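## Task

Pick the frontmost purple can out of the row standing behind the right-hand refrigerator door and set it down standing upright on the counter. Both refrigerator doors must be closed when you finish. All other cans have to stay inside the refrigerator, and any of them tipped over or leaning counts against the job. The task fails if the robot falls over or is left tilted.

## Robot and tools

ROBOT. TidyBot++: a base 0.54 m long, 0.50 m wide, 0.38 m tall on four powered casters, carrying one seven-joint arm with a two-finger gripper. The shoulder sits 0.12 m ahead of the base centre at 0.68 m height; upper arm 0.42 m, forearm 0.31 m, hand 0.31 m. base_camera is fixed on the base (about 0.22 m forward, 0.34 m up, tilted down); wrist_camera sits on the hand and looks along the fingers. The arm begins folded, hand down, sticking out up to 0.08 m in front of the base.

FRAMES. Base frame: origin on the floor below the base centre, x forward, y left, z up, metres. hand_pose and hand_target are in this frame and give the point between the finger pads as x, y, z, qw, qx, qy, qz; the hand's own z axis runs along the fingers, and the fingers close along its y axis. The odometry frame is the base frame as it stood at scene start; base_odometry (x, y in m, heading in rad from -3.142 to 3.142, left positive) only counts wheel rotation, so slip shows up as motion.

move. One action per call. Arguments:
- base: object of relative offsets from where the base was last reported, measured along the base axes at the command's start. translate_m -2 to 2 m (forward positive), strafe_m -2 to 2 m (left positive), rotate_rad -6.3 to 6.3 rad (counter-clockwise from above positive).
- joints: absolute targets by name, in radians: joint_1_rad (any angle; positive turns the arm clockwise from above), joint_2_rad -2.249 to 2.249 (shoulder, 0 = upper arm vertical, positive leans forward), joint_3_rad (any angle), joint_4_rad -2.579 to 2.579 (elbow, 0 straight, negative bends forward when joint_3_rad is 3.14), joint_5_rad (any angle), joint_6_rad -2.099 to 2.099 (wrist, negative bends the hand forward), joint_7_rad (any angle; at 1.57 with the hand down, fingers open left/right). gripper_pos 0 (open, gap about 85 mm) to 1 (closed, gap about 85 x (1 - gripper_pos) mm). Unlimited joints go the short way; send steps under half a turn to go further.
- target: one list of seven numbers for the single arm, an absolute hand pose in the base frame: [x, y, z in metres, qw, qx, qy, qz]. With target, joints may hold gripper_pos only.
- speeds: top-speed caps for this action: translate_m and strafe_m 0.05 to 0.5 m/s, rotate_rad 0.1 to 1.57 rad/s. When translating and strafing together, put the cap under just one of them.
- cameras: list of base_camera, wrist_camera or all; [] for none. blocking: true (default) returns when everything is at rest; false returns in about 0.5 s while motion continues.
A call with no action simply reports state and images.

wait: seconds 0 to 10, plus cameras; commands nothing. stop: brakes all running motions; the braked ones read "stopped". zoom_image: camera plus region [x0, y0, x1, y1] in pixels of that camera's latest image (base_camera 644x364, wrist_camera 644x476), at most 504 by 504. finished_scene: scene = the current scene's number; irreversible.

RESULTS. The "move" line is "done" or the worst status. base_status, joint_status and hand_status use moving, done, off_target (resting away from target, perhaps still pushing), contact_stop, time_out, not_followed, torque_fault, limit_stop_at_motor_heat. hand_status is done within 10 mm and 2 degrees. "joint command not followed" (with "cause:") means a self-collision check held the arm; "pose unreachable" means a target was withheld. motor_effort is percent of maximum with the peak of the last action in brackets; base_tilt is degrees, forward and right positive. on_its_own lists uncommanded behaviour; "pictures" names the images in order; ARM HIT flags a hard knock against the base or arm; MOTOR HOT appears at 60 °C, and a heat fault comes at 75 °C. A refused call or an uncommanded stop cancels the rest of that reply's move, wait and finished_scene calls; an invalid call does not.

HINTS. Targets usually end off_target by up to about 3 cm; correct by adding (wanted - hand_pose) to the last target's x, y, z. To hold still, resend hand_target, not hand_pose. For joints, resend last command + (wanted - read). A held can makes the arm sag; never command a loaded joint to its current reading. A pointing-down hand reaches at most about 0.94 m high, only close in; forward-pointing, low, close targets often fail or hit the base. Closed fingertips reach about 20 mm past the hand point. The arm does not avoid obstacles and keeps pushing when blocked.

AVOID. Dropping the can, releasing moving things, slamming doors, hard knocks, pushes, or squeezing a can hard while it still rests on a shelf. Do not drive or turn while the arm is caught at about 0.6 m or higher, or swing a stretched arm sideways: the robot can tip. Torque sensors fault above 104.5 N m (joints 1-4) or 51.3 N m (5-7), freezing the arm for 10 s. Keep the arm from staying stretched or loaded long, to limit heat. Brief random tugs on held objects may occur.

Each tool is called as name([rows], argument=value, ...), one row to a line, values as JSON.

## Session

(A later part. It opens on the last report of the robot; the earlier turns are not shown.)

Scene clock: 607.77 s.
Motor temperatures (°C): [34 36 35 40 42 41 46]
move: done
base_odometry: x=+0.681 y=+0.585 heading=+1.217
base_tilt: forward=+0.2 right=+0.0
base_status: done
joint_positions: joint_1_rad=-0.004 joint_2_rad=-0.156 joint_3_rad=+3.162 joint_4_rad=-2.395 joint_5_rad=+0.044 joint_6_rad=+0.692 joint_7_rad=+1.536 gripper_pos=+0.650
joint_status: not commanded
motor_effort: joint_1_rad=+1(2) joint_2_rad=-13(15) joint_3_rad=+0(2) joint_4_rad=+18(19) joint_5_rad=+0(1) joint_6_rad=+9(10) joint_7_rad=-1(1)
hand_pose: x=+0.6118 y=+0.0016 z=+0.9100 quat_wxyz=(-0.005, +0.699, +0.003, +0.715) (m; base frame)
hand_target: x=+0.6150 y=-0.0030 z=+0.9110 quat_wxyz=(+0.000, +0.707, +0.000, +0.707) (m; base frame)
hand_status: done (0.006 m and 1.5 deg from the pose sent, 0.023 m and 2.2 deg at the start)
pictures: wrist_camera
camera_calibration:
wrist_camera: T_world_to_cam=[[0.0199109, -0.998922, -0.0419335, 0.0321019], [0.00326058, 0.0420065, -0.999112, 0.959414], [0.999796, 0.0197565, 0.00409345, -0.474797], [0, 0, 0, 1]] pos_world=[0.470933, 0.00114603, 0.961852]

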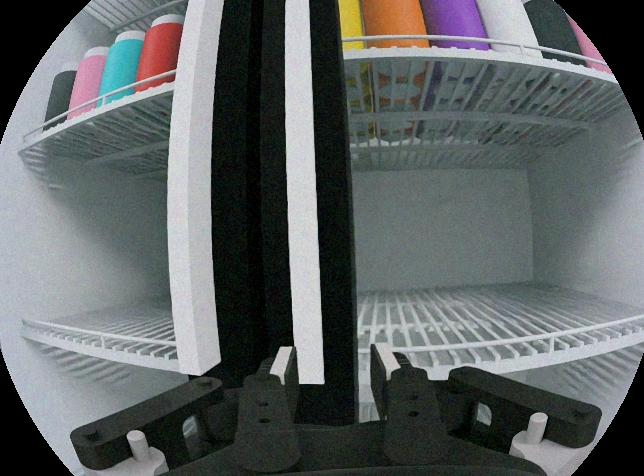

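move(target=[0.615,-0.003,0.903,0,0.7071,0,0.7071], base={"strafe_m":0.012}, cameras=["wrist_camera"])

move(base={"translate_m":0.042}, speeds={"translate_m":0.1}, cameras=["wrist_camera"])

move(joints={"gripper_pos":1.0}, cameras=["wrist_camera"])

Scene clock: 612.47 s.
Motor temperatures (°C): [34 36 35 40 42 41 46]
move: done
base_odometry: x=+0.670 y=+0.589 heading=+1.217
base_tilt: forward=+0.2 right=+0.0
base_status: done
joint_positions: joint_1_rad=-0.004 joint_2_rad=-0.152 joint_3_rad=+3.162 joint_4_rad=-2.395 joint_5_rad=+0.044 joint_6_rad=+0.692 joint_7_rad=+1.536 gripper_pos=+0.650
joint_status: not commanded
motor_effort: joint_1_rad=+1(3) joint_2_rad=-12(14) joint_3_rad=+1(2) joint_4_rad=+19(19) joint_5_rad=+0(1) joint_6_rad=+9(9) joint_7_rad=+0(1)
hand_pose: x=+0.6126 y=+0.0015 z=+0.9083 quat_wxyz=(-0.005, +0.700, +0.003, +0.714) (m; base frame)
hand_target: x=+0.6150 y=-0.0030 z=+0.9030 quat_wxyz=(+0.000, +0.707, +0.000, +0.707) (m; base frame)
hand_status: done (0.007 m and 1.3 deg from the pose sent, 0.009 m and 1.5 deg at the start)
pictures: wrist_camera
camera_calibration:
wrist_camera: T_world_to_cam=[[0.0195321, -0.998925, -0.0420403, 0.0322213], [-0.000253331, 0.0420434, -0.999116, 0.959828], [0.999809, 0.0195255, 0.000568139, -0.472349], [0, 0, 0, 1]] pos_world=[0.471873, 0.00105505, 0.960602]

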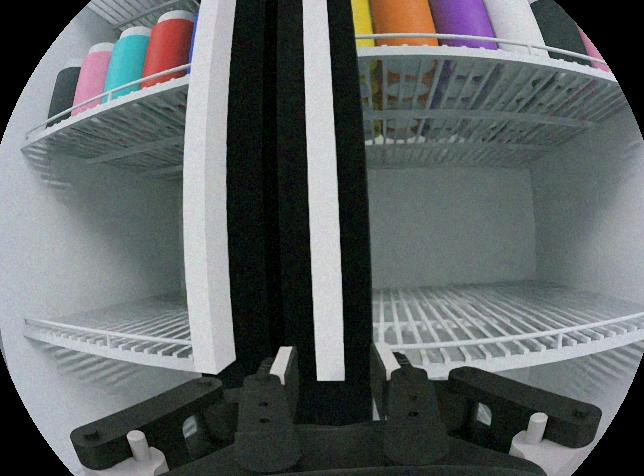

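Scene clock: 613.47 s.
Motor temperatures (°C): [34 36 35 40 42 41 46]
move: done
base_odometry: x=+0.684 y=+0.629 heading=+1.217
base_tilt: forward=+0.2 right=+0.0
base_status: done
joint_positions: joint_1_rad=-0.004 joint_2_rad=-0.149 joint_3_rad=+3.162 joint_4_rad=-2.395 joint_5_rad=+0.044 joint_6_rad=+0.692 joint_7_rad=+1.536 gripper_pos=+0.650
joint_status: not commanded
motor_effort: joint_1_rad=+0(2) joint_2_rad=-12(15) joint_3_rad=+0(2) joint_4_rad=+18(19) joint_5_rad=+0(1) joint_6_rad=+9(10) joint_7_rad=+0(1)
hand_pose: x=+0.6133 y=+0.0015 z=+0.9067 quat_wxyz=(-0.005, +0.701, +0.003, +0.713) (m; base frame)
hand_target: x=+0.6150 y=-0.0030 z=+0.9030 quat_wxyz=(+0.000, +0.707, +0.000, +0.707) (m; base frame)
hand_status: not commanded
pictures: wrist_camera
camera_calibration:
wrist_camera: T_world_to_cam=[[0.0194036, -0.998926, -0.042087, 0.0322684], [-0.00330696, 0.0420306, -0.999111, 0.960188], [0.999806, 0.0195255, -0.00248787, -0.470266], [0, 0, 0, 1]] pos_world=[0.472724, 0.00105863, 0.959522]

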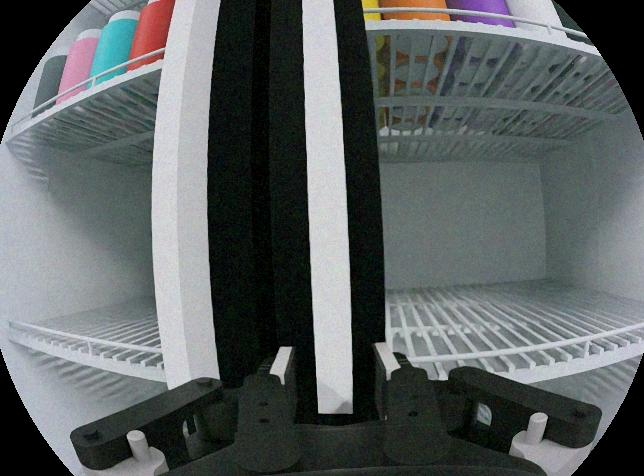

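Scene clock: 614.20 s.
Motor temperatures (°C): [34 36 35 40 42 41 46]
move: off_target
base_odometry: x=+0.684 y=+0.628 heading=+1.217
base_tilt: forward=+0.2 right=+0.0
base_status: not commanded
joint_positions: joint_1_rad=-0.004 joint_2_rad=-0.149 joint_3_rad=+3.162 joint_4_rad=-2.395 joint_5_rad=+0.044 joint_6_rad=+0.692 joint_7_rad=+1.536 gripper_pos=+0.881
joint_status: gripper_pos off_target (ended at +0.881, target +1.000)
motor_effort: joint_1_rad=+3(3) joint_2_rad=-11(13) joint_3_rad=+2(2) joint_4_rad=+21(21) joint_5_rad=-1(1) joint_6_rad=+10(10) joint_7_rad=+0(1)
hand_pose: x=+0.6132 y=+0.0015 z=+0.9067 quat_wxyz=(-0.005, +0.701, +0.003, +0.713) (m; base frame)
hand_target: x=+0.6150 y=-0.0030 z=+0.9030 quat_wxyz=(+0.000, +0.707, +0.000, +0.707) (m; base frame)
hand_status: not commanded
pictures: wrist_camera
camera_calibration:
wrist_camera: T_world_to_cam=[[0.0194039, -0.998925, -0.0420894, 0.0322714], [-0.00330696, 0.042033, -0.999111, 0.96018], [0.999806, 0.0195259, -0.0024878, -0.470217], [0, 0, 0, 1]] pos_world=[0.472675, 0.0010589, 0.959515]

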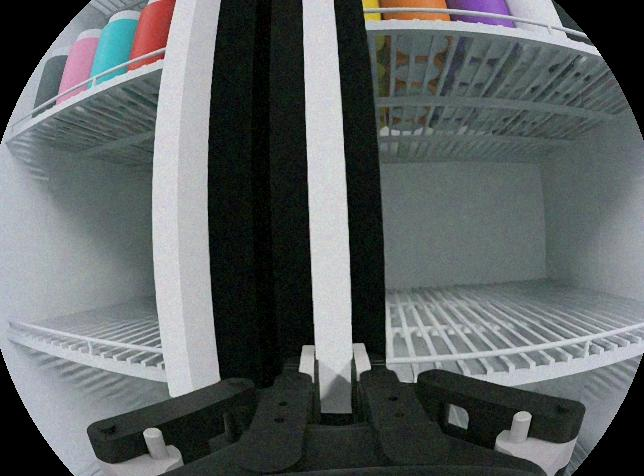

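move(base={"translate_m":-0.04}, speeds={"translate_m":0.1}, cameras=[])

move(base={"translate_m":-0.04}, speeds={"translate_m":0.1}, cameras=[])

move(base={"translate_m":-0.070,"strafe_m":-0.134,"rotate_rad":0.2}, speeds={"translate_m":0.15,"rotate_rad":0.2}, cameras=[])

move(base={"translate_m":-0.070,"strafe_m":-0.134,"rotate_rad":0.2}, speeds={"translate_m":0.15,"rotate_rad":0.2}, cameras=[])

move(base={"translate_m":-0.070,"strafe_m":-0.134,"rotate_rad":0.2}, speeds={"translate_m":0.15,"rotate_rad":0.2}, cameras=["wrist_camera"])

move(joints={"gripper_pos":0.7,"joint_1_rad":-0.17,"joint_2_rad":0.264,"joint_4_rad":-2.334,"joint_6_rad":1.028}, base={"translate_m":0.15}, blocking=false, cameras=["wrist_camera"])

move(joints={"joint_1_rad":-0.05,"joint_2_rad":0.445,"joint_4_rad":-1.865,"joint_6_rad":0.74}, blocking=false, cameras=["wrist_camera"])

move(joints={"joint_1_rad":0.03}, blocking=false, cameras=["wrist_camera"])

wait(seconds=1, cameras=["wrist_camera"])

Scene clock: 635.07 s.
Motor temperatures (°C): [34 36 35 40 42 41 46]
move: done
base_odometry: x=+0.671 y=+0.591 heading=+1.217
base_tilt: forward=+0.2 right=+0.0
base_status: done
joint_positions: joint_1_rad=-0.006 joint_2_rad=-0.132 joint_3_rad=+3.162 joint_4_rad=-2.380 joint_5_rad=+0.044 joint_6_rad=+0.692 joint_7_rad=+1.536 gripper_pos=+0.882
joint_status: not commanded
motor_effort: joint_1_rad=+2(5) joint_2_rad=-13(29) joint_3_rad=+2(4) joint_4_rad=+16(19) joint_5_rad=-1(2) joint_6_rad=+8(11) joint_7_rad=+0(1)
hand_pose: x=+0.6201 y=+0.0024 z=+0.9067 quat_wxyz=(-0.006, +0.702, +0.004, +0.712) (m; base frame)
hand_target: x=+0.6150 y=-0.0030 z=+0.9030 quat_wxyz=(+0.000, +0.707, +0.000, +0.707) (m; base frame)
hand_status: not commanded
pictures: none
No camera images: "cameras" was empty.

Scene clock: 636.03 s.
Motor temperatures (°C): [34 36 35 40 42 41 46]
move: done
base_odometry: x=+0.657 y=+0.554 heading=+1.217
base_tilt: forward=+0.2 right=+0.0
base_status: done
joint_positions: joint_1_rad=-0.007 joint_2_rad=-0.132 joint_3_rad=+3.164 joint_4_rad=-2.380 joint_5_rad=+0.044 joint_6_rad=+0.692 joint_7_rad=+1.536 gripper_pos=+0.882
joint_status: not commanded
motor_effort: joint_1_rad=+3(4) joint_2_rad=-15(17) joint_3_rad=+3(4) joint_4_rad=+17(20) joint_5_rad=-1(2) joint_6_rad=+9(11) joint_7_rad=+0(1)
hand_pose: x=+0.6202 y=+0.0021 z=+0.9066 quat_wxyz=(-0.006, +0.702, +0.004, +0.712) (m; base frame)
hand_target: x=+0.6150 y=-0.0030 z=+0.9030 quat_wxyz=(+0.000, +0.707, +0.000, +0.707) (m; base frame)
hand_status: not commanded
pictures: none
No camera images: "cameras" was empty.

Scene clock: 637.67 s.
Motor temperatures (°C): [34 36 35 40 42 41 46]
move: done
base_odometry: x=+0.758 y=+0.442 heading=+1.417
base_tilt: forward=+0.2 right=+0.0
base_status: done
joint_positions: joint_1_rad=-0.008 joint_2_rad=-0.133 joint_3_rad=+3.169 joint_4_rad=-2.380 joint_5_rad=+0.044 joint_6_rad=+0.692 joint_7_rad=+1.536 gripper_pos=+0.882
joint_status: not commanded
motor_effort: joint_1_rad=+0(3) joint_2_rad=-14(17) joint_3_rad=+0(4) joint_4_rad=+16(20) joint_5_rad=+0(3) joint_6_rad=+9(11) joint_7_rad=+0(1)
hand_pose: x=+0.6200 y=-0.0004 z=+0.9067 quat_wxyz=(-0.004, +0.702, +0.002, +0.712) (m; base frame)
hand_target: x=+0.6150 y=-0.0030 z=+0.9030 quat_wxyz=(+0.000, +0.707, +0.000, +0.707) (m; base frame)
hand_status: not commanded
pictures: none
No camera images: "cameras" was empty.

Scene clock: 639.30 s.
Motor temperatures (°C): [34 36 35 40 42 41 46]
move: done
base_odometry: x=+0.880 y=+0.352 heading=+1.617
base_tilt: forward=+0.2 right=+0.0
base_status: done
joint_positions: joint_1_rad=-0.005 joint_2_rad=-0.133 joint_3_rad=+3.171 joint_4_rad=-2.380 joint_5_rad=+0.044 joint_6_rad=+0.692 joint_7_rad=+1.536 gripper_pos=+0.882
joint_status: not commanded
motor_effort: joint_1_rad=+0(5) joint_2_rad=-14(17) joint_3_rad=-1(5) joint_4_rad=+16(20) joint_5_rad=+1(3) joint_6_rad=+9(11) joint_7_rad=+0(1)
hand_pose: x=+0.6199 y=-0.0031 z=+0.9067 quat_wxyz=(-0.003, +0.702, +0.000, +0.712) (m; base frame)
hand_target: x=+0.6150 y=-0.0030 z=+0.9030 quat_wxyz=(+0.000, +0.707, +0.000, +0.707) (m; base frame)
hand_status: not commanded
pictures: none
No camera images: "cameras" was empty.

Scene clock: 640.97 s.
Motor temperatures (°C): [34 36 35 40 42 41 46]
move: done
base_odometry: x=+1.017 y=+0.288 heading=+1.818
base_tilt: forward=+0.2 right=+0.0
base_status: done
joint_positions: joint_1_rad=-0.003 joint_2_rad=-0.133 joint_3_rad=+3.172 joint_4_rad=-2.381 joint_5_rad=+0.044 joint_6_rad=+0.692 joint_7_rad=+1.536 gripper_pos=+0.882
joint_status: not commanded
motor_effort: joint_1_rad=+0(5) joint_2_rad=-15(17) joint_3_rad=+0(5) joint_4_rad=+17(21) joint_5_rad=+1(4) joint_6_rad=+9(11) joint_7_rad=+0(1)
hand_pose: x=+0.6199 y=-0.0041 z=+0.9067 quat_wxyz=(-0.002, +0.702, -0.001, +0.712) (m; base frame)
hand_target: x=+0.6150 y=-0.0030 z=+0.9030 quat_wxyz=(+0.000, +0.707, +0.000, +0.707) (m; base frame)
hand_status: not commanded
pictures: wrist_camera
camera_calibration:
wrist_camera: T_world_to_cam=[[0.00885719, -0.999027, -0.0432156, 0.0341624], [-0.00477468, 0.0431746, -0.999056, 0.96123], [0.999949, 0.00905517, -0.00438762, -0.47519], [0, 0, 0, 1]] pos_world=[0.479453, -0.00306866, 0.959714]

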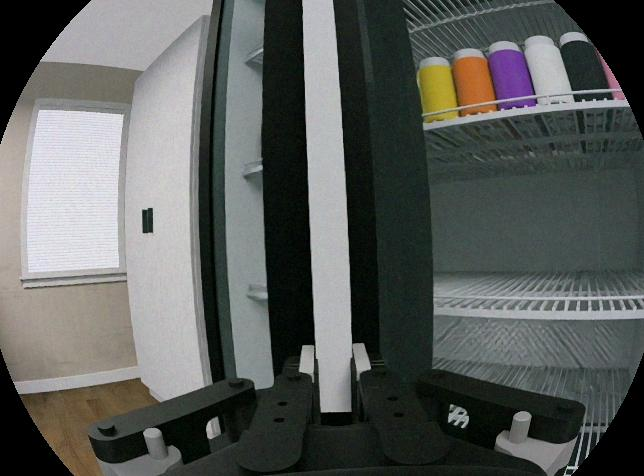

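Scene clock: 641.47 s.
Motor temperatures (°C): [34 36 35 40 42 41 46]
move: moving
base_odometry: x=+1.001 y=+0.352 heading=+1.817
base_tilt: forward=+0.2 right=+0.0
base_status: translate_m moving
joint_positions: joint_1_rad=-0.024 joint_2_rad=-0.069 joint_3_rad=+3.175 joint_4_rad=-2.381 joint_5_rad=+0.042 joint_6_rad=+0.734 joint_7_rad=+1.536 gripper_pos=+0.700
joint_status: joint_1_rad moving; joint_2_rad moving; joint_4_rad moving; joint_6_rad moving; gripper_pos moving
motor_effort: joint_1_rad=-6(6) joint_2_rad=-8(15) joint_3_rad=-6(6) joint_4_rad=+17(21) joint_5_rad=+4(6) joint_6_rad=+7(11) joint_7_rad=+1(1)
hand_pose: x=+0.6334 y=+0.0046 z=+0.8871 quat_wxyz=(-0.009, +0.710, +0.004, +0.704) (m; base frame)
hand_target: x=+0.6461 y=+0.0256 z=+0.8804 quat_wxyz=(-0.019, +0.707, +0.020, +0.707) (m; base frame)
hand_status: not commanded
pictures: wrist_camera
camera_calibration:
wrist_camera: T_world_to_cam=[[0.0246897, -0.998674, -0.0451801, 0.0335964], [-0.0278996, 0.044488, -0.99862, 0.955587], [0.999306, 0.0259162, -0.0267642, -0.468663], [0, 0, 0, 1]] pos_world=[0.494169, 0.00318573, 0.943243]

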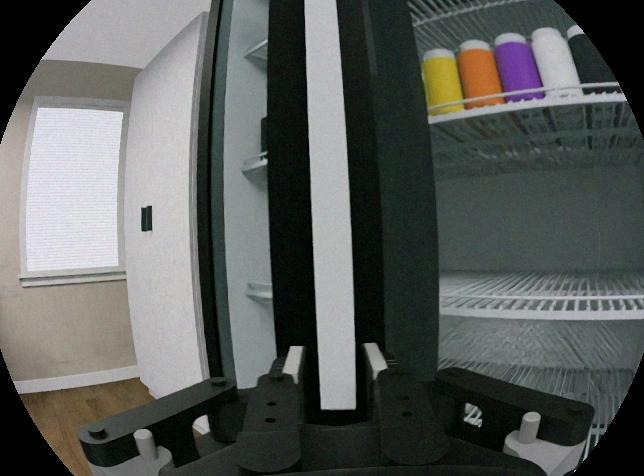

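Scene clock: 641.97 s.
Motor temperatures (°C): [34 36 35 40 42 41 46]
move: moving
base_odometry: x=+0.981 y=+0.433 heading=+1.818
base_tilt: forward=+0.2 right=+0.0
base_status: translate_m moving
joint_positions: joint_1_rad=-0.051 joint_2_rad=+0.305 joint_3_rad=+3.170 joint_4_rad=-2.250 joint_5_rad=+0.041 joint_6_rad=+0.745 joint_7_rad=+1.536 gripper_pos=+0.700
joint_status: joint_1_rad moving; joint_2_rad moving; joint_4_rad moving; joint_6_rad moving; the others done
motor_effort: joint_1_rad=+1(4) joint_2_rad=-28(29) joint_3_rad=-1(4) joint_4_rad=+16(17) joint_5_rad=+1(4) joint_6_rad=+10(10) joint_7_rad=+1(1)
hand_pose: x=+0.7215 y=+0.0250 z=+0.7472 quat_wxyz=(-0.016, +0.786, +0.019, +0.617) (m; base frame)
hand_target: x=+0.7363 y=+0.0236 z=+0.7662 quat_wxyz=(-0.012, +0.774, +0.020, +0.632) (m; base frame)
hand_status: not commanded
pictures: wrist_camera
camera_calibration:
wrist_camera: T_world_to_cam=[[0.0470046, -0.998006, -0.0421324, 0.0270858], [-0.258211, 0.0286057, -0.965665, 0.959399], [0.964944, 0.0562698, -0.256351, -0.365383], [0, 0, 0, 1]] pos_world=[0.599029, 0.0201475, 0.833933]

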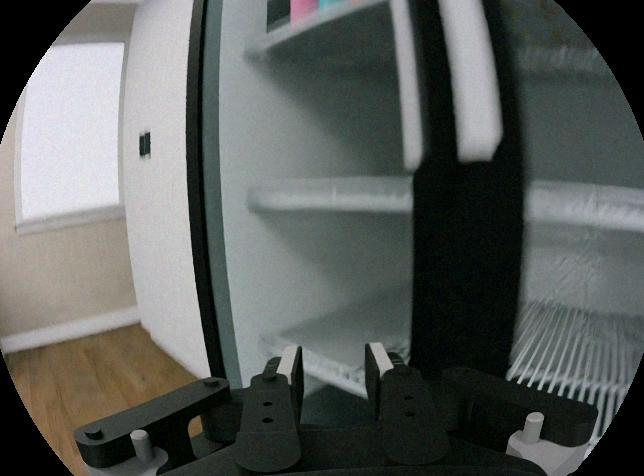

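Scene clock: 642.47 s.
Motor temperatures (°C): [34 36 35 40 42 41 46]
move: moving
base_odometry: x=+0.980 y=+0.434 heading=+1.818
base_tilt: forward=+0.2 right=+0.0
base_status: done
joint_positions: joint_1_rad=+0.015 joint_2_rad=+0.439 joint_3_rad=+3.170 joint_4_rad=-1.957 joint_5_rad=+0.041 joint_6_rad=+0.745 joint_7_rad=+1.536 gripper_pos=+0.700
joint_status: joint_1_rad moving; joint_2_rad moving; joint_4_rad moving; joint_6_rad moving
motor_effort: joint_1_rad=-1(4) joint_2_rad=-32(33) joint_3_rad=-1(2) joint_4_rad=+16(18) joint_5_rad=+1(1) joint_6_rad=+9(11) joint_7_rad=+0(1)
hand_pose: x=+0.8213 y=-0.0170 z=+0.8061 quat_wxyz=(+0.006, +0.735, -0.003, +0.678) (m; base frame)
hand_target: x=+0.8299 y=-0.0290 z=+0.8182 quat_wxyz=(+0.016, +0.727, -0.008, +0.686) (m; base frame)
hand_status: not commanded
pictures: wrist_camera
camera_calibration:
wrist_camera: T_world_to_cam=[[-0.0097728, -0.999362, -0.0343628, 0.0232908], [-0.100251, 0.0351705, -0.99434, 0.936794], [0.994914, -0.00627258, -0.100531, -0.595576], [0, 0, 0, 1]] pos_world=[0.686689, -0.0134073, 0.872419]

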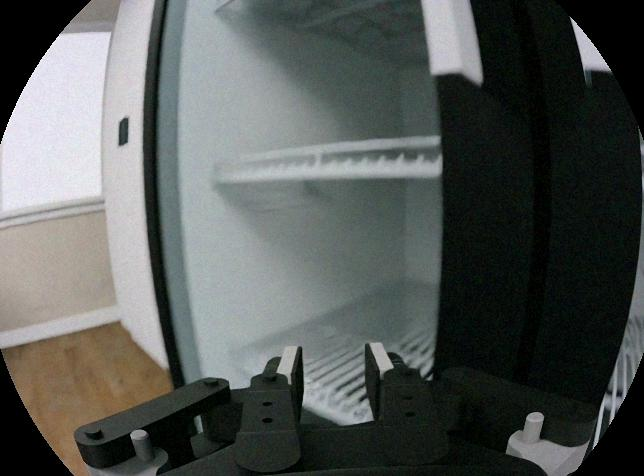

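Scene clock: 643.17 s.
Motor temperatures (°C): [34 36 35 40 42 41 46]
earlier move: done
base_odometry: x=+0.980 y=+0.434 heading=+1.818
base_tilt: forward=+0.2 right=+0.0
base_status: done
joint_positions: joint_1_rad=+0.019 joint_2_rad=+0.441 joint_3_rad=+3.165 joint_4_rad=-1.899 joint_5_rad=+0.041 joint_6_rad=+0.745 joint_7_rad=+1.536 gripper_pos=+0.700
joint_status: all done
motor_effort: joint_1_rad=+2(5) joint_2_rad=-33(34) joint_3_rad=+2(3) joint_4_rad=+19(19) joint_5_rad=-1(2) joint_6_rad=+10(11) joint_7_rad=+0(1)
hand_pose: x=+0.8358 y=-0.0170 z=+0.8360 quat_wxyz=(+0.006, +0.716, -0.003, +0.698) (m; base frame)
hand_target: x=+0.8434 y=-0.0296 z=+0.8499 quat_wxyz=(+0.017, +0.707, -0.007, +0.707) (m; base frame)
hand_status: not commanded
wait: 0.70 of 1 s (the move ended)
pictures: wrist_camera
camera_calibration:
wrist_camera: T_world_to_cam=[[-0.00640162, -0.999381, -0.0345843, 0.0218437], [-0.0436103, 0.0348311, -0.998441, 0.923974], [0.999028, -0.00488341, -0.0438063, -0.657794], [0, 0, 0, 1]] pos_world=[0.697589, -0.0135652, 0.894474]

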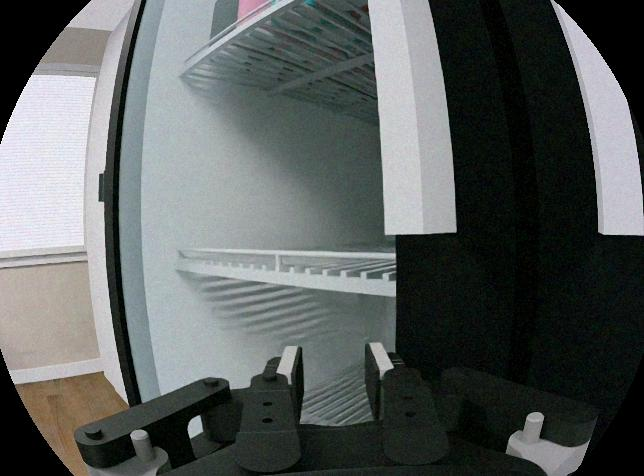

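move(joints={"joint_1_rad":-0.004,"joint_2_rad":-0.152,"joint_3_rad":3.162,"joint_4_rad":-2.395,"joint_5_rad":0.044,"joint_6_rad":0.692,"joint_7_rad":1.536}, base={"translate_m":-0.1}, cameras=[])

move(base={"translate_m":0.23,"strafe_m":0.30,"rotate_rad":-0.601}, speeds={"rotate_rad":0.8}, cameras=["wrist_camera"])

Scene clock: 690.97 s.
Motor temperatures (°C): [34 36 35 40 42 41 46]
move: done
base_odometry: x=+1.005 y=+0.337 heading=+1.818
base_tilt: forward=+0.2 right=+0.0
base_status: done
joint_positions: joint_1_rad=+0.017 joint_2_rad=-0.134 joint_3_rad=+3.165 joint_4_rad=-2.374 joint_5_rad=+0.041 joint_6_rad=+0.745 joint_7_rad=+1.536 gripper_pos=+0.700
joint_status: all done
motor_effort: joint_1_rad=+1(5) joint_2_rad=-14(36) joint_3_rad=+1(2) joint_4_rad=+19(19) joint_5_rad=+0(1) joint_6_rad=+9(11) joint_7_rad=+1(1)
hand_pose: x=+0.6199 y=-0.0111 z=+0.9268 quat_wxyz=(+0.003, +0.680, -0.006, +0.733) (m; base frame)
hand_target: x=+0.6127 y=+0.0014 z=+0.9080 quat_wxyz=(-0.005, +0.700, +0.003, +0.714) (m; base frame)
hand_status: not commanded
pictures: none
No camera images: "cameras" was empty.

Scene clock: 693.17 s.
Motor temperatures (°C): [34 36 35 40 42 41 46]
move: done
base_odometry: x=+0.658 y=+0.487 heading=+1.216
base_tilt: forward=+0.2 right=+0.0
base_status: done
joint_positions: joint_1_rad=+0.010 joint_2_rad=-0.137 joint_3_rad=+3.165 joint_4_rad=-2.375 joint_5_rad=+0.041 joint_6_rad=+0.745 joint_7_rad=+1.536 gripper_pos=+0.700
joint_status: not commanded
motor_effort: joint_1_rad=+1(3) joint_2_rad=-13(16) joint_3_rad=+1(3) joint_4_rad=+18(19) joint_5_rad=+0(1) joint_6_rad=+9(10) joint_7_rad=+0(1)
hand_pose: x=+0.6191 y=-0.0075 z=+0.9280 quat_wxyz=(+0.000, +0.679, -0.004, +0.734) (m; base frame)
hand_target: x=+0.6127 y=+0.0014 z=+0.9080 quat_wxyz=(-0.005, +0.700, +0.003, +0.714) (m; base frame)
hand_status: not commanded
pictures: wrist_camera
camera_calibration:
wrist_camera: T_world_to_cam=[[0.00426832, -0.999021, -0.0440425, 0.0352872], [0.0575968, 0.0442153, -0.99736, 0.942553], [0.998331, 0.00172034, 0.0577291, -0.53101], [0, 0, 0, 1]] pos_world=[0.475685, -0.00550917, 0.972274]

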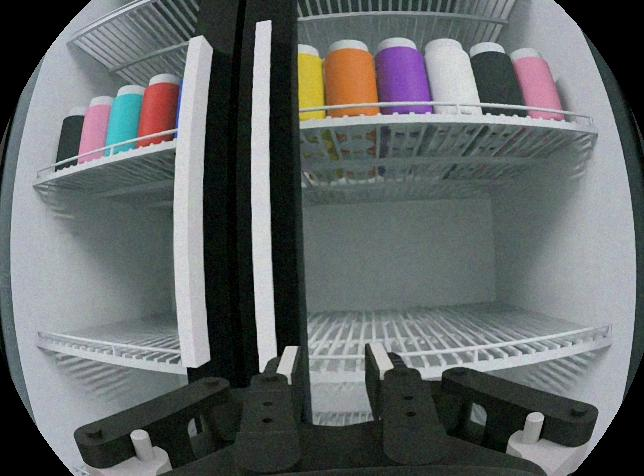

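move(joints={"joint_1_rad":-0.012,"joint_2_rad":-0.155,"joint_4_rad":-2.42,"joint_6_rad":0.66}, base={"translate_m":0.085,"strafe_m":0.040}, cameras=["wrist_camera"])

Scene clock: 699.07 s.
Motor temperatures (°C): [34 36 35 40 42 41 46]
move: done
base_odometry: x=+0.650 y=+0.580 heading=+1.216
base_tilt: forward=+0.2 right=+0.0
base_status: done
joint_positions: joint_1_rad=+0.006 joint_2_rad=-0.143 joint_3_rad=+3.165 joint_4_rad=-2.406 joint_5_rad=+0.041 joint_6_rad=+0.718 joint_7_rad=+1.536 gripper_pos=+0.700
joint_status: all done
motor_effort: joint_1_rad=+1(3) joint_2_rad=-12(16) joint_3_rad=+1(2) joint_4_rad=+18(20) joint_5_rad=+0(1) joint_6_rad=+9(10) joint_7_rad=+0(1)
hand_pose: x=+0.6124 y=-0.0052 z=+0.9060 quat_wxyz=(-0.002, +0.698, -0.003, +0.716) (m; base frame)
hand_target: x=+0.6069 y=+0.0051 z=+0.8857 quat_wxyz=(-0.008, +0.719, +0.005, +0.695) (m; base frame)
hand_status: not commanded
pictures: wrist_camera
camera_calibration:
wrist_camera: T_world_to_cam=[[0.00600321, -0.998953, -0.0453475, 0.0367867], [0.00675879, 0.0453879, -0.998947, 0.95342], [0.999959, 0.00569039, 0.00702419, -0.478026], [0, 0, 0, 1]] pos_world=[0.471341, -0.00380538, 0.957441]

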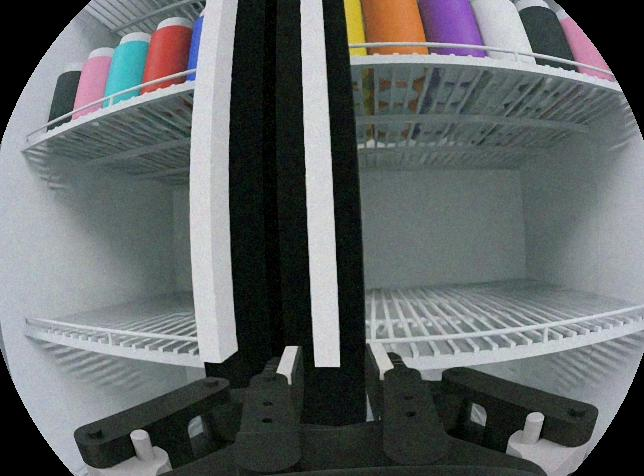

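move(base={"translate_m":0.052,"strafe_m":0.003}, speeds={"translate_m":0.1}, cameras=[])

move(joints={"gripper_pos":1.0}, cameras=["wrist_camera"])

move(base={"translate_m":-0.04}, speeds={"translate_m":0.1}, cameras=[])

move(base={"translate_m":-0.04}, speeds={"translate_m":0.1}, cameras=[])

move(base={"translate_m":-0.070,"strafe_m":-0.134,"rotate_rad":0.2}, speeds={"translate_m":0.15,"rotate_rad":0.2}, cameras=[])

move(base={"translate_m":-0.070,"strafe_m":-0.134,"rotate_rad":0.2}, speeds={"translate_m":0.15,"rotate_rad":0.2}, cameras=["wrist_camera"])

move(base={"translate_m":-0.075}, joints={"joint_2_rad":0.056,"joint_4_rad":-2.193,"joint_6_rad":0.679}, cameras=["wrist_camera"])

move(base={"translate_m":-0.075}, joints={"joint_2_rad":0.219,"joint_4_rad":-1.991,"joint_6_rad":0.640}, cameras=["wrist_camera"])

Scene clock: 772.03 s.
Motor temperatures (°C): [34 36 35 40 42 40 46]
move: done
base_odometry: x=+0.665 y=+0.630 heading=+1.216
base_tilt: forward=+0.2 right=+0.0
base_status: done
joint_positions: joint_1_rad=+0.006 joint_2_rad=-0.146 joint_3_rad=+3.165 joint_4_rad=-2.406 joint_5_rad=+0.041 joint_6_rad=+0.718 joint_7_rad=+1.536 gripper_pos=+0.700
joint_status: not commanded
motor_effort: joint_1_rad=+0(2) joint_2_rad=-12(15) joint_3_rad=+1(1) joint_4_rad=+19(20) joint_5_rad=+0(1) joint_6_rad=+9(10) joint_7_rad=+1(1)
hand_pose: x=+0.6118 y=-0.0052 z=+0.9071 quat_wxyz=(-0.002, +0.697, -0.003, +0.717) (m; base frame)
hand_target: x=+0.6069 y=+0.0051 z=+0.8857 quat_wxyz=(-0.008, +0.719, +0.005, +0.695) (m; base frame)
hand_status: not commanded
pictures: none
No camera images: "cameras" was empty.

Scene clock: 772.73 s.
Motor temperatures (°C): [34 36 35 39 42 40 46]
move: off_target
base_odometry: x=+0.665 y=+0.630 heading=+1.216
base_tilt: forward=+0.2 right=+0.0
base_status: not commanded
joint_positions: joint_1_rad=+0.004 joint_2_rad=-0.147 joint_3_rad=+3.168 joint_4_rad=-2.407 joint_5_rad=+0.041 joint_6_rad=+0.718 joint_7_rad=+1.536 gripper_pos=+0.889
joint_status: gripper_pos off_target (ended at +0.889, target +1.000)
motor_effort: joint_1_rad=-1(4) joint_2_rad=-12(13) joint_3_rad=-2(4) joint_4_rad=+19(20) joint_5_rad=+2(4) joint_6_rad=+9(9) joint_7_rad=+0(1)
hand_pose: x=+0.6116 y=-0.0061 z=+0.9071 quat_wxyz=(-0.001, +0.697, -0.004, +0.717) (m; base frame)
hand_target: x=+0.6069 y=+0.0051 z=+0.8857 quat_wxyz=(-0.008, +0.719, +0.005, +0.695) (m; base frame)
hand_status: not commanded
pictures: wrist_camera
camera_calibration:
wrist_camera: T_world_to_cam=[[0.0042548, -0.998932, -0.0460049, 0.0375221], [0.00913687, 0.0460423, -0.998898, 0.953086], [0.999949, 0.00382977, 0.00932301, -0.4793], [0, 0, 0, 1]] pos_world=[0.470408, -0.0045646, 0.95823]

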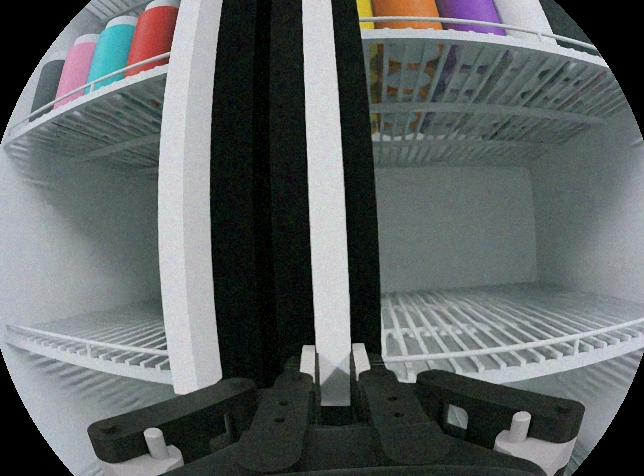

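Scene clock: 773.80 s.
Motor temperatures (°C): [34 36 35 39 42 40 46]
move: done
base_odometry: x=+0.651 y=+0.592 heading=+1.216
base_tilt: forward=+0.2 right=+0.0
base_status: done
joint_positions: joint_1_rad=+0.000 joint_2_rad=-0.152 joint_3_rad=+3.170 joint_4_rad=-2.411 joint_5_rad=+0.041 joint_6_rad=+0.717 joint_7_rad=+1.536 gripper_pos=+0.890
joint_status: not commanded
motor_effort: joint_1_rad=-2(3) joint_2_rad=-13(28) joint_3_rad=-1(3) joint_4_rad=+16(20) joint_5_rad=+1(2) joint_6_rad=+8(10) joint_7_rad=+0(1)
hand_pose: x=+0.6097 y=-0.0048 z=+0.9070 quat_wxyz=(-0.002, +0.697, -0.003, +0.717) (m; base frame)
hand_target: x=+0.6069 y=+0.0051 z=+0.8857 quat_wxyz=(-0.008, +0.719, +0.005, +0.695) (m; base frame)
hand_status: not commanded
pictures: none
No camera images: "cameras" was empty.

Scene clock: 774.77 s.
Motor temperatures (°C): [34 36 35 39 42 40 46]
move: done
base_odometry: x=+0.637 y=+0.555 heading=+1.216
base_tilt: forward=+0.2 right=+0.0
base_status: done
joint_positions: joint_1_rad=-0.002 joint_2_rad=-0.149 joint_3_rad=+3.170 joint_4_rad=-2.408 joint_5_rad=+0.041 joint_6_rad=+0.716 joint_7_rad=+1.536 gripper_pos=+0.890
joint_status: not commanded
motor_effort: joint_1_rad=+0(4) joint_2_rad=-13(15) joint_3_rad=-1(4) joint_4_rad=+14(18) joint_5_rad=+0(2) joint_6_rad=+7(10) joint_7_rad=+0(1)
hand_pose: x=+0.6106 y=-0.0043 z=+0.9069 quat_wxyz=(-0.003, +0.697, -0.002, +0.717) (m; base frame)
hand_target: x=+0.6069 y=+0.0051 z=+0.8857 quat_wxyz=(-0.008, +0.719, +0.005, +0.695) (m; base frame)
hand_status: not commanded
pictures: none
No camera images: "cameras" was empty.

Scene clock: 776.40 s.
Motor temperatures (°C): [34 36 35 39 42 40 46]
move: done
base_odometry: x=+0.738 y=+0.443 heading=+1.416
base_tilt: forward=+0.2 right=+0.0
base_status: done
joint_positions: joint_1_rad=-0.001 joint_2_rad=-0.148 joint_3_rad=+3.175 joint_4_rad=-2.406 joint_5_rad=+0.041 joint_6_rad=+0.716 joint_7_rad=+1.536 gripper_pos=+0.890
joint_status: not commanded
motor_effort: joint_1_rad=-2(6) joint_2_rad=-13(15) joint_3_rad=-3(7) joint_4_rad=+14(17) joint_5_rad=+1(4) joint_6_rad=+7(9) joint_7_rad=-1(1)
hand_pose: x=+0.6114 y=-0.0075 z=+0.9070 quat_wxyz=(-0.001, +0.697, -0.005, +0.717) (m; base frame)
hand_target: x=+0.6069 y=+0.0051 z=+0.8857 quat_wxyz=(-0.008, +0.719, +0.005, +0.695) (m; base frame)
hand_status: not commanded
pictures: none
No camera images: "cameras" was empty.

Scene clock: 778.03 s.
Motor temperatures (°C): [34 36 35 39 42 40 46]
move: done
base_odometry: x=+0.860 y=+0.353 heading=+1.616
base_tilt: forward=+0.2 right=+0.0
base_status: done
joint_positions: joint_1_rad=+0.004 joint_2_rad=-0.147 joint_3_rad=+3.179 joint_4_rad=-2.405 joint_5_rad=+0.041 joint_6_rad=+0.715 joint_7_rad=+1.536 gripper_pos=+0.890
joint_status: not commanded
motor_effort: joint_1_rad=-2(8) joint_2_rad=-13(16) joint_3_rad=-4(8) joint_4_rad=+15(18) joint_5_rad=+2(5) joint_6_rad=+7(10) joint_7_rad=-1(1)
hand_pose: x=+0.6117 y=-0.0115 z=+0.9070 quat_wxyz=(+0.002, +0.697, -0.008, +0.717) (m; base frame)
hand_target: x=+0.6069 y=+0.0051 z=+0.8857 quat_wxyz=(-0.008, +0.719, +0.005, +0.695) (m; base frame)
hand_status: not commanded
pictures: wrist_camera
camera_calibration:
wrist_camera: T_world_to_cam=[[-0.00593281, -0.998853, -0.0475106, 0.0397851], [0.00784707, 0.0474635, -0.998842, 0.953944], [0.999952, -0.00629876, 0.00755647, -0.477938], [0, 0, 0, 1]] pos_world=[0.470665, -0.00854848, 0.958342]

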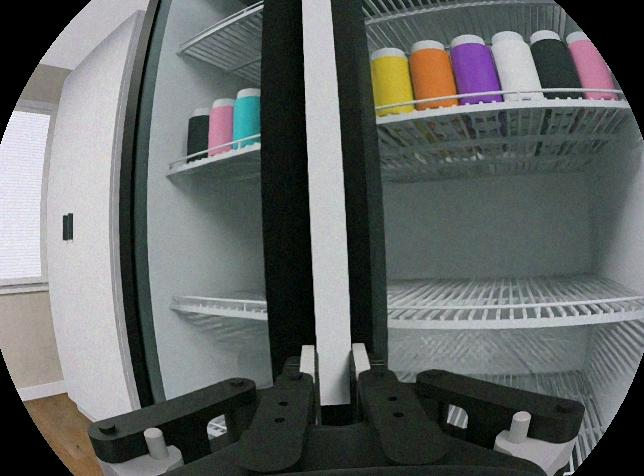

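Scene clock: 779.33 s.
Motor temperatures (°C): [34 36 35 39 42 40 46]
move: done
base_odometry: x=+0.863 y=+0.278 heading=+1.617
base_tilt: forward=+0.2 right=+0.0
base_status: done
joint_positions: joint_1_rad=+0.003 joint_2_rad=+0.057 joint_3_rad=+3.174 joint_4_rad=-2.208 joint_5_rad=+0.041 joint_6_rad=+0.715 joint_7_rad=+1.536 gripper_pos=+0.890
joint_status: all done
motor_effort: joint_1_rad=+2(5) joint_2_rad=-21(23) joint_3_rad=+0(6) joint_4_rad=+17(18) joint_5_rad=+0(4) joint_6_rad=+9(10) joint_7_rad=+0(1)
hand_pose: x=+0.6962 y=-0.0103 z=+0.9069 quat_wxyz=(+0.003, +0.700, -0.003, +0.714) (m; base frame)
hand_target: x=+0.6988 y=+0.0053 z=+0.9048 quat_wxyz=(-0.007, +0.707, +0.007, +0.707) (m; base frame)
hand_status: not commanded
pictures: wrist_camera
camera_calibration:
wrist_camera: T_world_to_cam=[[-0.00106033, -0.999182, -0.0404279, 0.0316841], [0.000548844, 0.0404273, -0.999182, 0.958477], [0.999999, -0.00108165, 0.000505529, -0.55599], [0, 0, 0, 1]] pos_world=[0.555498, -0.00769187, 0.959255]

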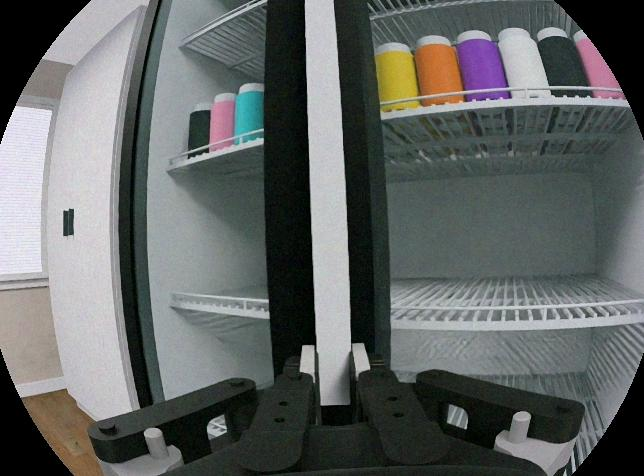

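Scene clock: 780.60 s.
Motor temperatures (°C): [34 36 35 39 42 40 46]
move: done
base_odometry: x=+0.867 y=+0.203 heading=+1.617
base_tilt: forward=+0.2 right=+0.0
base_status: done
joint_positions: joint_1_rad=+0.002 joint_2_rad=+0.224 joint_3_rad=+3.173 joint_4_rad=-2.015 joint_5_rad=+0.041 joint_6_rad=+0.699 joint_7_rad=+1.536 gripper_pos=+0.890
joint_status: all done
motor_effort: joint_1_rad=+1(3) joint_2_rad=-28(29) joint_3_rad=+2(3) joint_4_rad=+17(20) joint_5_rad=+0(1) joint_6_rad=+9(11) joint_7_rad=+1(2)
hand_pose: x=+0.7708 y=-0.0097 z=+0.9067 quat_wxyz=(+0.004, +0.696, +0.000, +0.718) (m; base frame)
hand_target: x=+0.7742 y=+0.0053 z=+0.9050 quat_wxyz=(-0.005, +0.707, +0.008, +0.707) (m; base frame)
hand_status: not commanded
pictures: wrist_camera
camera_calibration:
wrist_camera: T_world_to_cam=[[0.00232307, -0.999398, -0.0346298, 0.0244758], [0.0110794, 0.0346535, -0.999338, 0.950206], [0.999936, 0.00193785, 0.0111533, -0.640176], [0, 0, 0, 1]] pos_world=[0.62955, -0.00722633, 0.957564]

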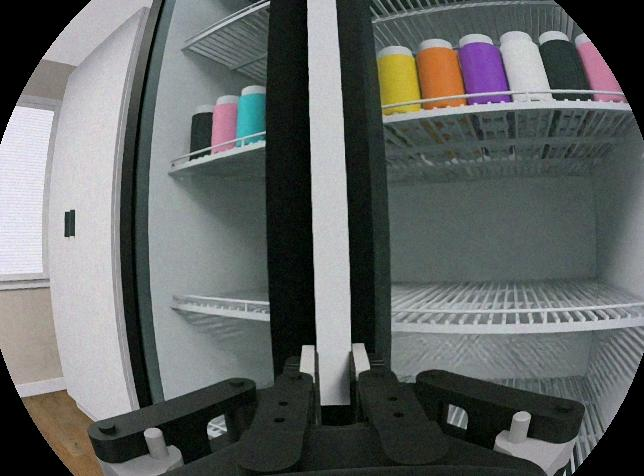

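move(joints={"joint_1_rad":0.05,"joint_2_rad":-0.303,"joint_4_rad":-2.477,"joint_6_rad":0.604}, base={"translate_m":-0.10,"strafe_m":-0.12,"rotate_rad":0.3}, speeds={"rotate_rad":0.5}, blocking=false, cameras=["wrist_camera"])

move(joints={"gripper_pos":0.65,"joint_1_rad":-0.17,"joint_2_rad":0.083,"joint_4_rad":-2.535,"joint_6_rad":1.048}, blocking=false, cameras=["wrist_camera"])

move(joints={"joint_1_rad":-0.13,"joint_2_rad":0.299,"joint_4_rad":-2.114,"joint_6_rad":0.843}, base={"translate_m":0.1}, blocking=false, cameras=["wrist_camera"])

move(joints={"joint_1_rad":0.05}, blocking=false, cameras=["wrist_camera"])

wait(seconds=0.7, cameras=["wrist_camera"])

Scene clock: 788.93 s.
Motor temperatures (°C): [34 36 35 40 42 40 46]
move: moving
base_odometry: x=+0.931 y=+0.155 heading=+1.777
base_tilt: forward=+0.2 right=+0.0
base_status: translate_m moving; strafe_m moving; rotate_rad moving
joint_positions: joint_1_rad=+0.059 joint_2_rad=+0.177 joint_3_rad=+3.215 joint_4_rad=-2.062 joint_5_rad=+0.036 joint_6_rad=+0.688 joint_7_rad=+1.536 gripper_pos=+0.890
joint_status: joint_1_rad moving; joint_2_rad moving; joint_4_rad moving; joint_6_rad moving
motor_effort: joint_1_rad=-14(14) joint_2_rad=-34(35) joint_3_rad=-13(13) joint_4_rad=+13(17) joint_5_rad=+8(8) joint_6_rad=+10(11) joint_7_rad=+1(2)
hand_pose: x=+0.7478 y=-0.0715 z=+0.9075 quat_wxyz=(+0.041, +0.699, -0.036, +0.713) (m; base frame)
hand_target: x=+0.7205 y=-0.0047 z=+0.9159 quat_wxyz=(+0.000, +0.707, +0.002, +0.707) (m; base frame)
hand_status: not commanded
pictures: wrist_camera
camera_calibration:
wrist_camera: T_world_to_cam=[[-0.100767, -0.994368, -0.032835, 0.0386106], [0.0037486, 0.0326233, -0.999461, 0.958801], [0.994903, -0.100836, 0.000440141, -0.610907], [0, 0, 0, 1]] pos_world=[0.60809, -0.0544873, 0.95982]

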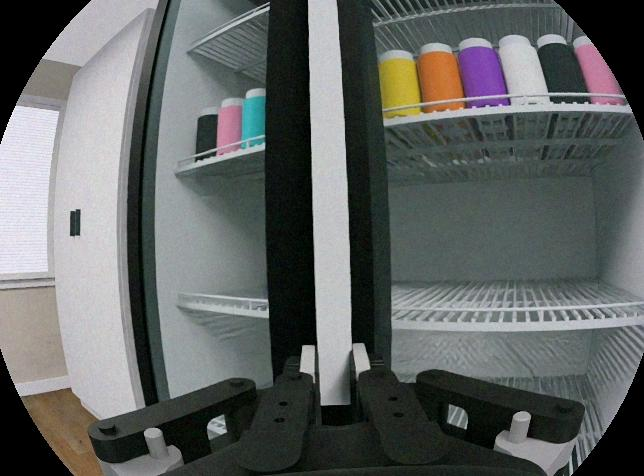

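Scene clock: 789.43 s.
Motor temperatures (°C): [34 36 35 40 42 40 46]
move: moving
base_odometry: x=+0.992 y=+0.109 heading=+1.918
base_tilt: forward=+0.2 right=+0.0
base_status: translate_m moving; strafe_m moving; rotate_rad moving
joint_positions: joint_1_rad=-0.039 joint_2_rad=+0.095 joint_3_rad=+3.201 joint_4_rad=-2.389 joint_5_rad=+0.018 joint_6_rad=+1.008 joint_7_rad=+1.536 gripper_pos=+0.650
joint_status: joint_1_rad moving; joint_2_rad moving; joint_4_rad moving; joint_6_rad moving; gripper_pos moving
motor_effort: joint_1_rad=-1(24) joint_2_rad=-15(36) joint_3_rad=-1(22) joint_4_rad=+14(18) joint_5_rad=+1(16) joint_6_rad=+9(11) joint_7_rad=+0(1)
hand_pose: x=+0.6617 y=-0.0039 z=+0.8814 quat_wxyz=(-0.005, +0.673, -0.008, +0.740) (m; base frame)
hand_target: x=+0.6480 y=+0.0549 z=+0.8850 quat_wxyz=(-0.046, +0.664, +0.037, +0.746) (m; base frame)
hand_status: not commanded
pictures: wrist_camera
camera_calibration:
wrist_camera: T_world_to_cam=[[0.0072515, -0.998385, -0.0563406, 0.0455221], [0.0754866, 0.0567279, -0.995532, 0.880056], [0.99712, 0.00296614, 0.075776, -0.585947], [0, 0, 0, 1]] pos_world=[0.517497, -0.00273713, 0.923089]

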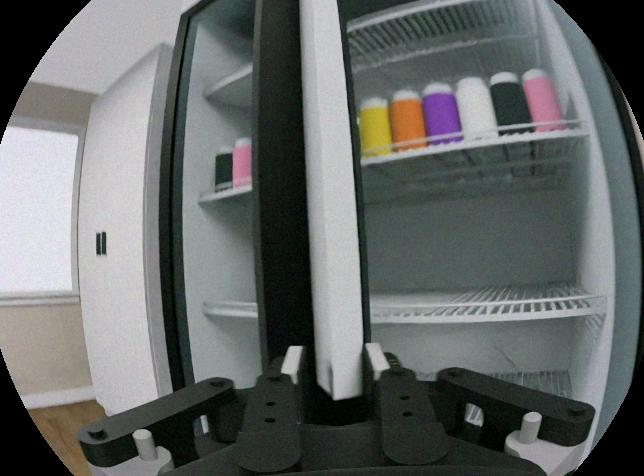

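Scene clock: 789.93 s.
Motor temperatures (°C): [34 36 35 40 42 40 46]
move: moving
base_odometry: x=+0.971 y=+0.166 heading=+1.916
base_tilt: forward=+0.2 right=+0.0
base_status: translate_m moving
joint_positions: joint_1_rad=-0.138 joint_2_rad=+0.118 joint_3_rad=+3.155 joint_4_rad=-2.518 joint_5_rad=+0.059 joint_6_rad=+0.881 joint_7_rad=+1.536 gripper_pos=+0.650
joint_status: joint_1_rad moving; joint_2_rad moving; joint_4_rad moving; joint_6_rad moving; the others done
motor_effort: joint_1_rad=-2(9) joint_2_rad=-17(20) joint_3_rad=-1(7) joint_4_rad=+16(17) joint_5_rad=+1(4) joint_6_rad=+10(10) joint_7_rad=+1(1)
hand_pose: x=+0.6206 y=+0.0786 z=+0.7671 quat_wxyz=(-0.056, +0.767, +0.064, +0.636) (m; base frame)
hand_target: x=+0.6153 y=+0.0665 z=+0.7397 quat_wxyz=(-0.047, +0.790, +0.052, +0.609) (m; base frame)
hand_status: not commanded
pictures: wrist_camera
camera_calibration:
wrist_camera: T_world_to_cam=[[0.168369, -0.98477, -0.0433548, 0.0106989], [-0.207999, 0.00749883, -0.9781, 0.931066], [0.963529, 0.1737, -0.203569, -0.314808], [0, 0, 0, 1]] pos_world=[0.495187, 0.0582362, 0.847055]

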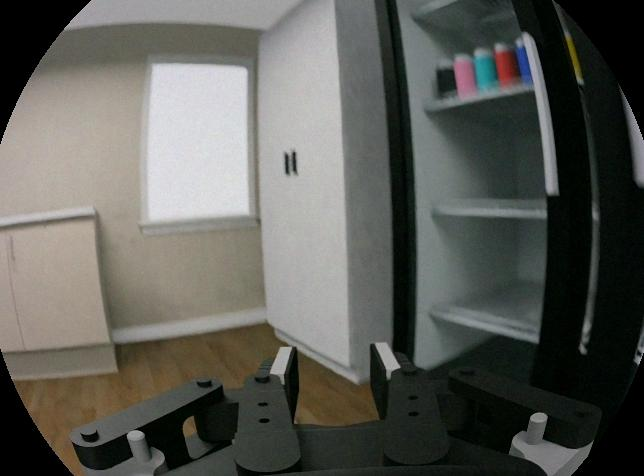

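Scene clock: 790.43 s.
Motor temperatures (°C): [34 36 35 40 42 40 46]
move: moving
base_odometry: x=+0.958 y=+0.203 heading=+1.917
base_tilt: forward=+0.2 right=+0.0
base_status: translate_m moving
joint_positions: joint_1_rad=-0.101 joint_2_rad=+0.249 joint_3_rad=+3.155 joint_4_rad=-2.441 joint_5_rad=+0.059 joint_6_rad=+0.881 joint_7_rad=+1.536 gripper_pos=+0.650
joint_status: joint_1_rad moving; joint_2_rad moving; joint_4_rad moving; joint_6_rad moving
motor_effort: joint_1_rad=+3(3) joint_2_rad=-21(23) joint_3_rad=+1(1) joint_4_rad=+13(14) joint_5_rad=+0(0) joint_6_rad=+9(10) joint_7_rad=+1(1)
hand_pose: x=+0.6587 y=+0.0631 z=+0.7332 quat_wxyz=(-0.043, +0.785, +0.051, +0.616) (m; base frame)
hand_target: x=+0.6727 y=+0.0414 z=+0.7358 quat_wxyz=(-0.029, +0.787, +0.031, +0.615) (m; base frame)
hand_status: not commanded
pictures: wrist_camera
camera_calibration:
wrist_camera: T_world_to_cam=[[0.129218, -0.990643, -0.0439158, 0.0140648], [-0.258932, 0.0090421, -0.965853, 0.930402], [0.957213, 0.136177, -0.255341, -0.311286], [0, 0, 0, 1]] pos_world=[0.537061, 0.0479105, 0.819765]

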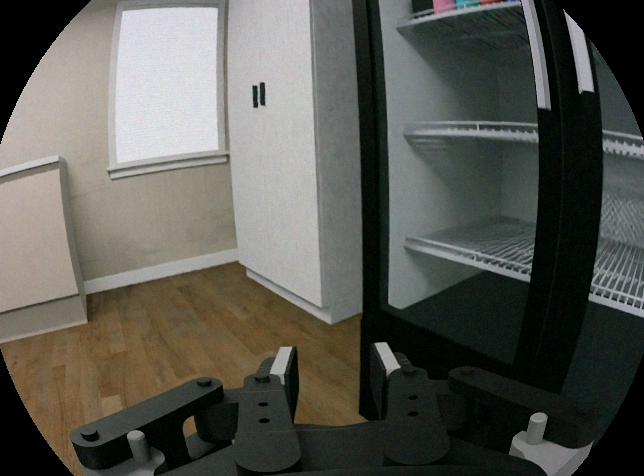

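Scene clock: 791.13 s.
Motor temperatures (°C): [34 36 35 40 42 40 46]
earlier move: moving
base_odometry: x=+0.958 y=+0.203 heading=+1.917
base_tilt: forward=+0.2 right=+0.0
base_status: done
joint_positions: joint_1_rad=+0.028 joint_2_rad=+0.288 joint_3_rad=+3.155 joint_4_rad=-2.147 joint_5_rad=+0.059 joint_6_rad=+0.881 joint_7_rad=+1.536 gripper_pos=+0.650
joint_status: joint_1_rad moving; joint_2_rad moving; joint_4_rad moving; joint_6_rad moving
motor_effort: joint_1_rad=+0(3) joint_2_rad=-26(26) joint_3_rad=+0(1) joint_4_rad=+15(15) joint_5_rad=+0(1) joint_6_rad=+9(10) joint_7_rad=+0(1)
hand_pose: x=+0.7539 y=-0.0098 z=+0.8506 quat_wxyz=(+0.001, +0.702, +0.005, +0.712) (m; base frame)
hand_target: x=+0.7622 y=-0.0313 z=+0.8477 quat_wxyz=(+0.013, +0.708, -0.012, +0.706) (m; base frame)
hand_status: not commanded
wait: 0.70 s; no rest
pictures: wrist_camera
camera_calibration:
wrist_camera: T_world_to_cam=[[0.0118822, -0.999442, -0.0312034, 0.0122909], [-0.00481181, 0.0311481, -0.999503, 0.906441], [0.999918, 0.0120264, -0.00443902, -0.609271], [0, 0, 0, 1]] pos_world=[0.613436, -0.00862256, 0.903669]

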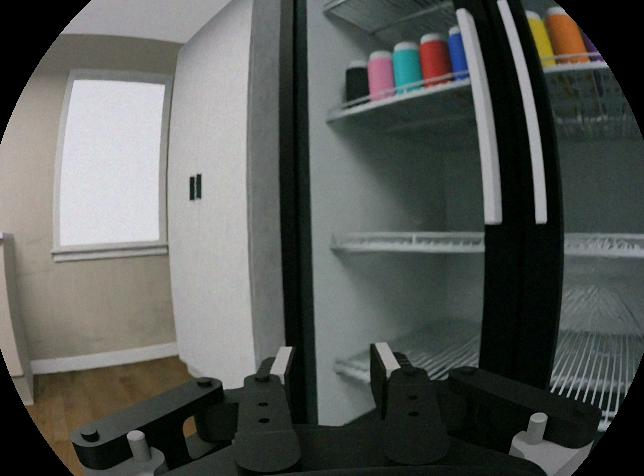

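move(joints={"joint_1_rad":-0.012,"joint_2_rad":-0.155,"joint_4_rad":-2.42,"joint_6_rad":0.66,"gripper_pos":0.7}, base={"translate_m":0.36,"strafe_m":0.20,"rotate_rad":-0.701}, speeds={"rotate_rad":0.8}, cameras=["wrist_camera"])

Scene clock: 804.33 s.
Motor temperatures (°C): [34 36 35 40 42 40 46]
earlier move: done
move: done
base_odometry: x=+0.647 y=+0.474 heading=+1.215
base_tilt: forward=+0.2 right=+0.0
base_status: done
joint_positions: joint_1_rad=+0.004 joint_2_rad=-0.133 joint_3_rad=+3.158 joint_4_rad=-2.398 joint_5_rad=+0.059 joint_6_rad=+0.726 joint_7_rad=+1.536 gripper_pos=+0.700
joint_status: all done
motor_effort: joint_1_rad=+1(3) joint_2_rad=-12(28) joint_3_rad=+1(2) joint_4_rad=+18(19) joint_5_rad=+0(1) joint_6_rad=+9(10) joint_7_rad=+1(1)
hand_pose: x=+0.6160 y=+0.0030 z=+0.9073 quat_wxyz=(-0.004, +0.696, +0.010, +0.718) (m; base frame)
hand_target: x=+0.6069 y=+0.0051 z=+0.8856 quat_wxyz=(-0.008, +0.719, +0.005, +0.695) (m; base frame)
hand_status: not commanded
pictures: wrist_camera
camera_calibration:
wrist_camera: T_world_to_cam=[[0.0266484, -0.999192, -0.0300729, 0.0184421], [0.0104307, 0.0303599, -0.999485, 0.952612], [0.99959, 0.0263209, 0.0112313, -0.485408], [0, 0, 0, 1]] pos_world=[0.474781, 0.00228239, 0.958128]

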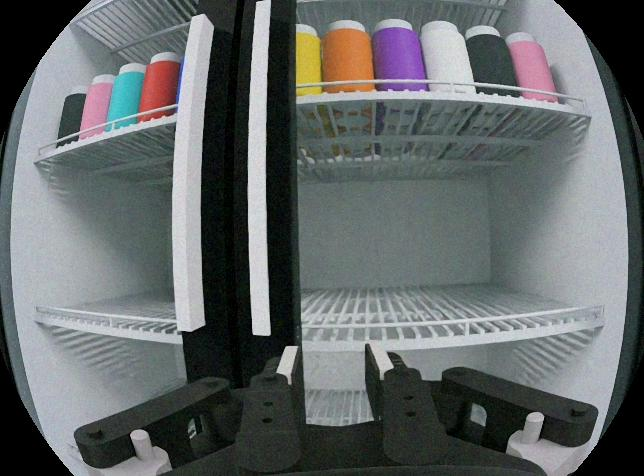

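move(base={"strafe_m":0.043,"translate_m":0.1}, speeds={"translate_m":0.2}, cameras=["wrist_camera"])

Scene clock: 846.13 s.
Motor temperatures (°C): [34 36 35 39 42 40 46]
move: done
base_odometry: x=+0.642 y=+0.582 heading=+1.215
base_tilt: forward=+0.2 right=+0.0
base_status: done
joint_positions: joint_1_rad=+0.004 joint_2_rad=-0.141 joint_3_rad=+3.158 joint_4_rad=-2.401 joint_5_rad=+0.059 joint_6_rad=+0.723 joint_7_rad=+1.536 gripper_pos=+0.700
joint_status: not commanded
motor_effort: joint_1_rad=+1(2) joint_2_rad=-13(15) joint_3_rad=+1(2) joint_4_rad=+19(19) joint_5_rad=+0(1) joint_6_rad=+9(9) joint_7_rad=+1(1)
hand_pose: x=+0.6138 y=+0.0030 z=+0.9088 quat_wxyz=(-0.004, +0.695, +0.010, +0.719) (m; base frame)
hand_target: x=+0.6069 y=+0.0051 z=+0.8856 quat_wxyz=(-0.008, +0.719, +0.005, +0.695) (m; base frame)
hand_status: not commanded
pictures: wrist_camera
camera_calibration:
wrist_camera: T_world_to_cam=[[0.0265903, -0.999197, -0.0299851, 0.0184813], [0.0126261, 0.030329, -0.99946, 0.952757], [0.999567, 0.0261974, 0.0134224, -0.485196], [0, 0, 0, 1]] pos_world=[0.472465, 0.00228114, 0.95931]

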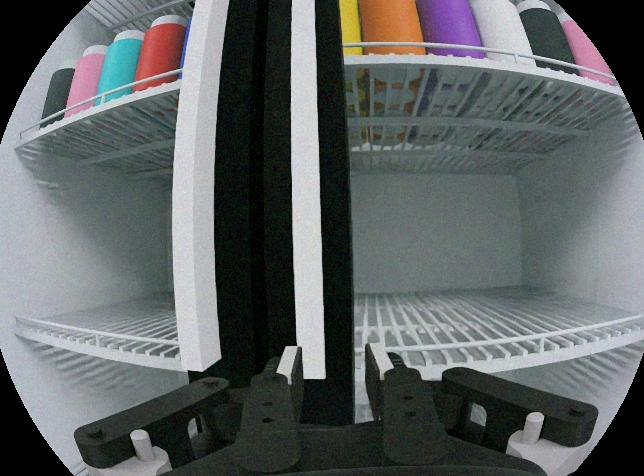

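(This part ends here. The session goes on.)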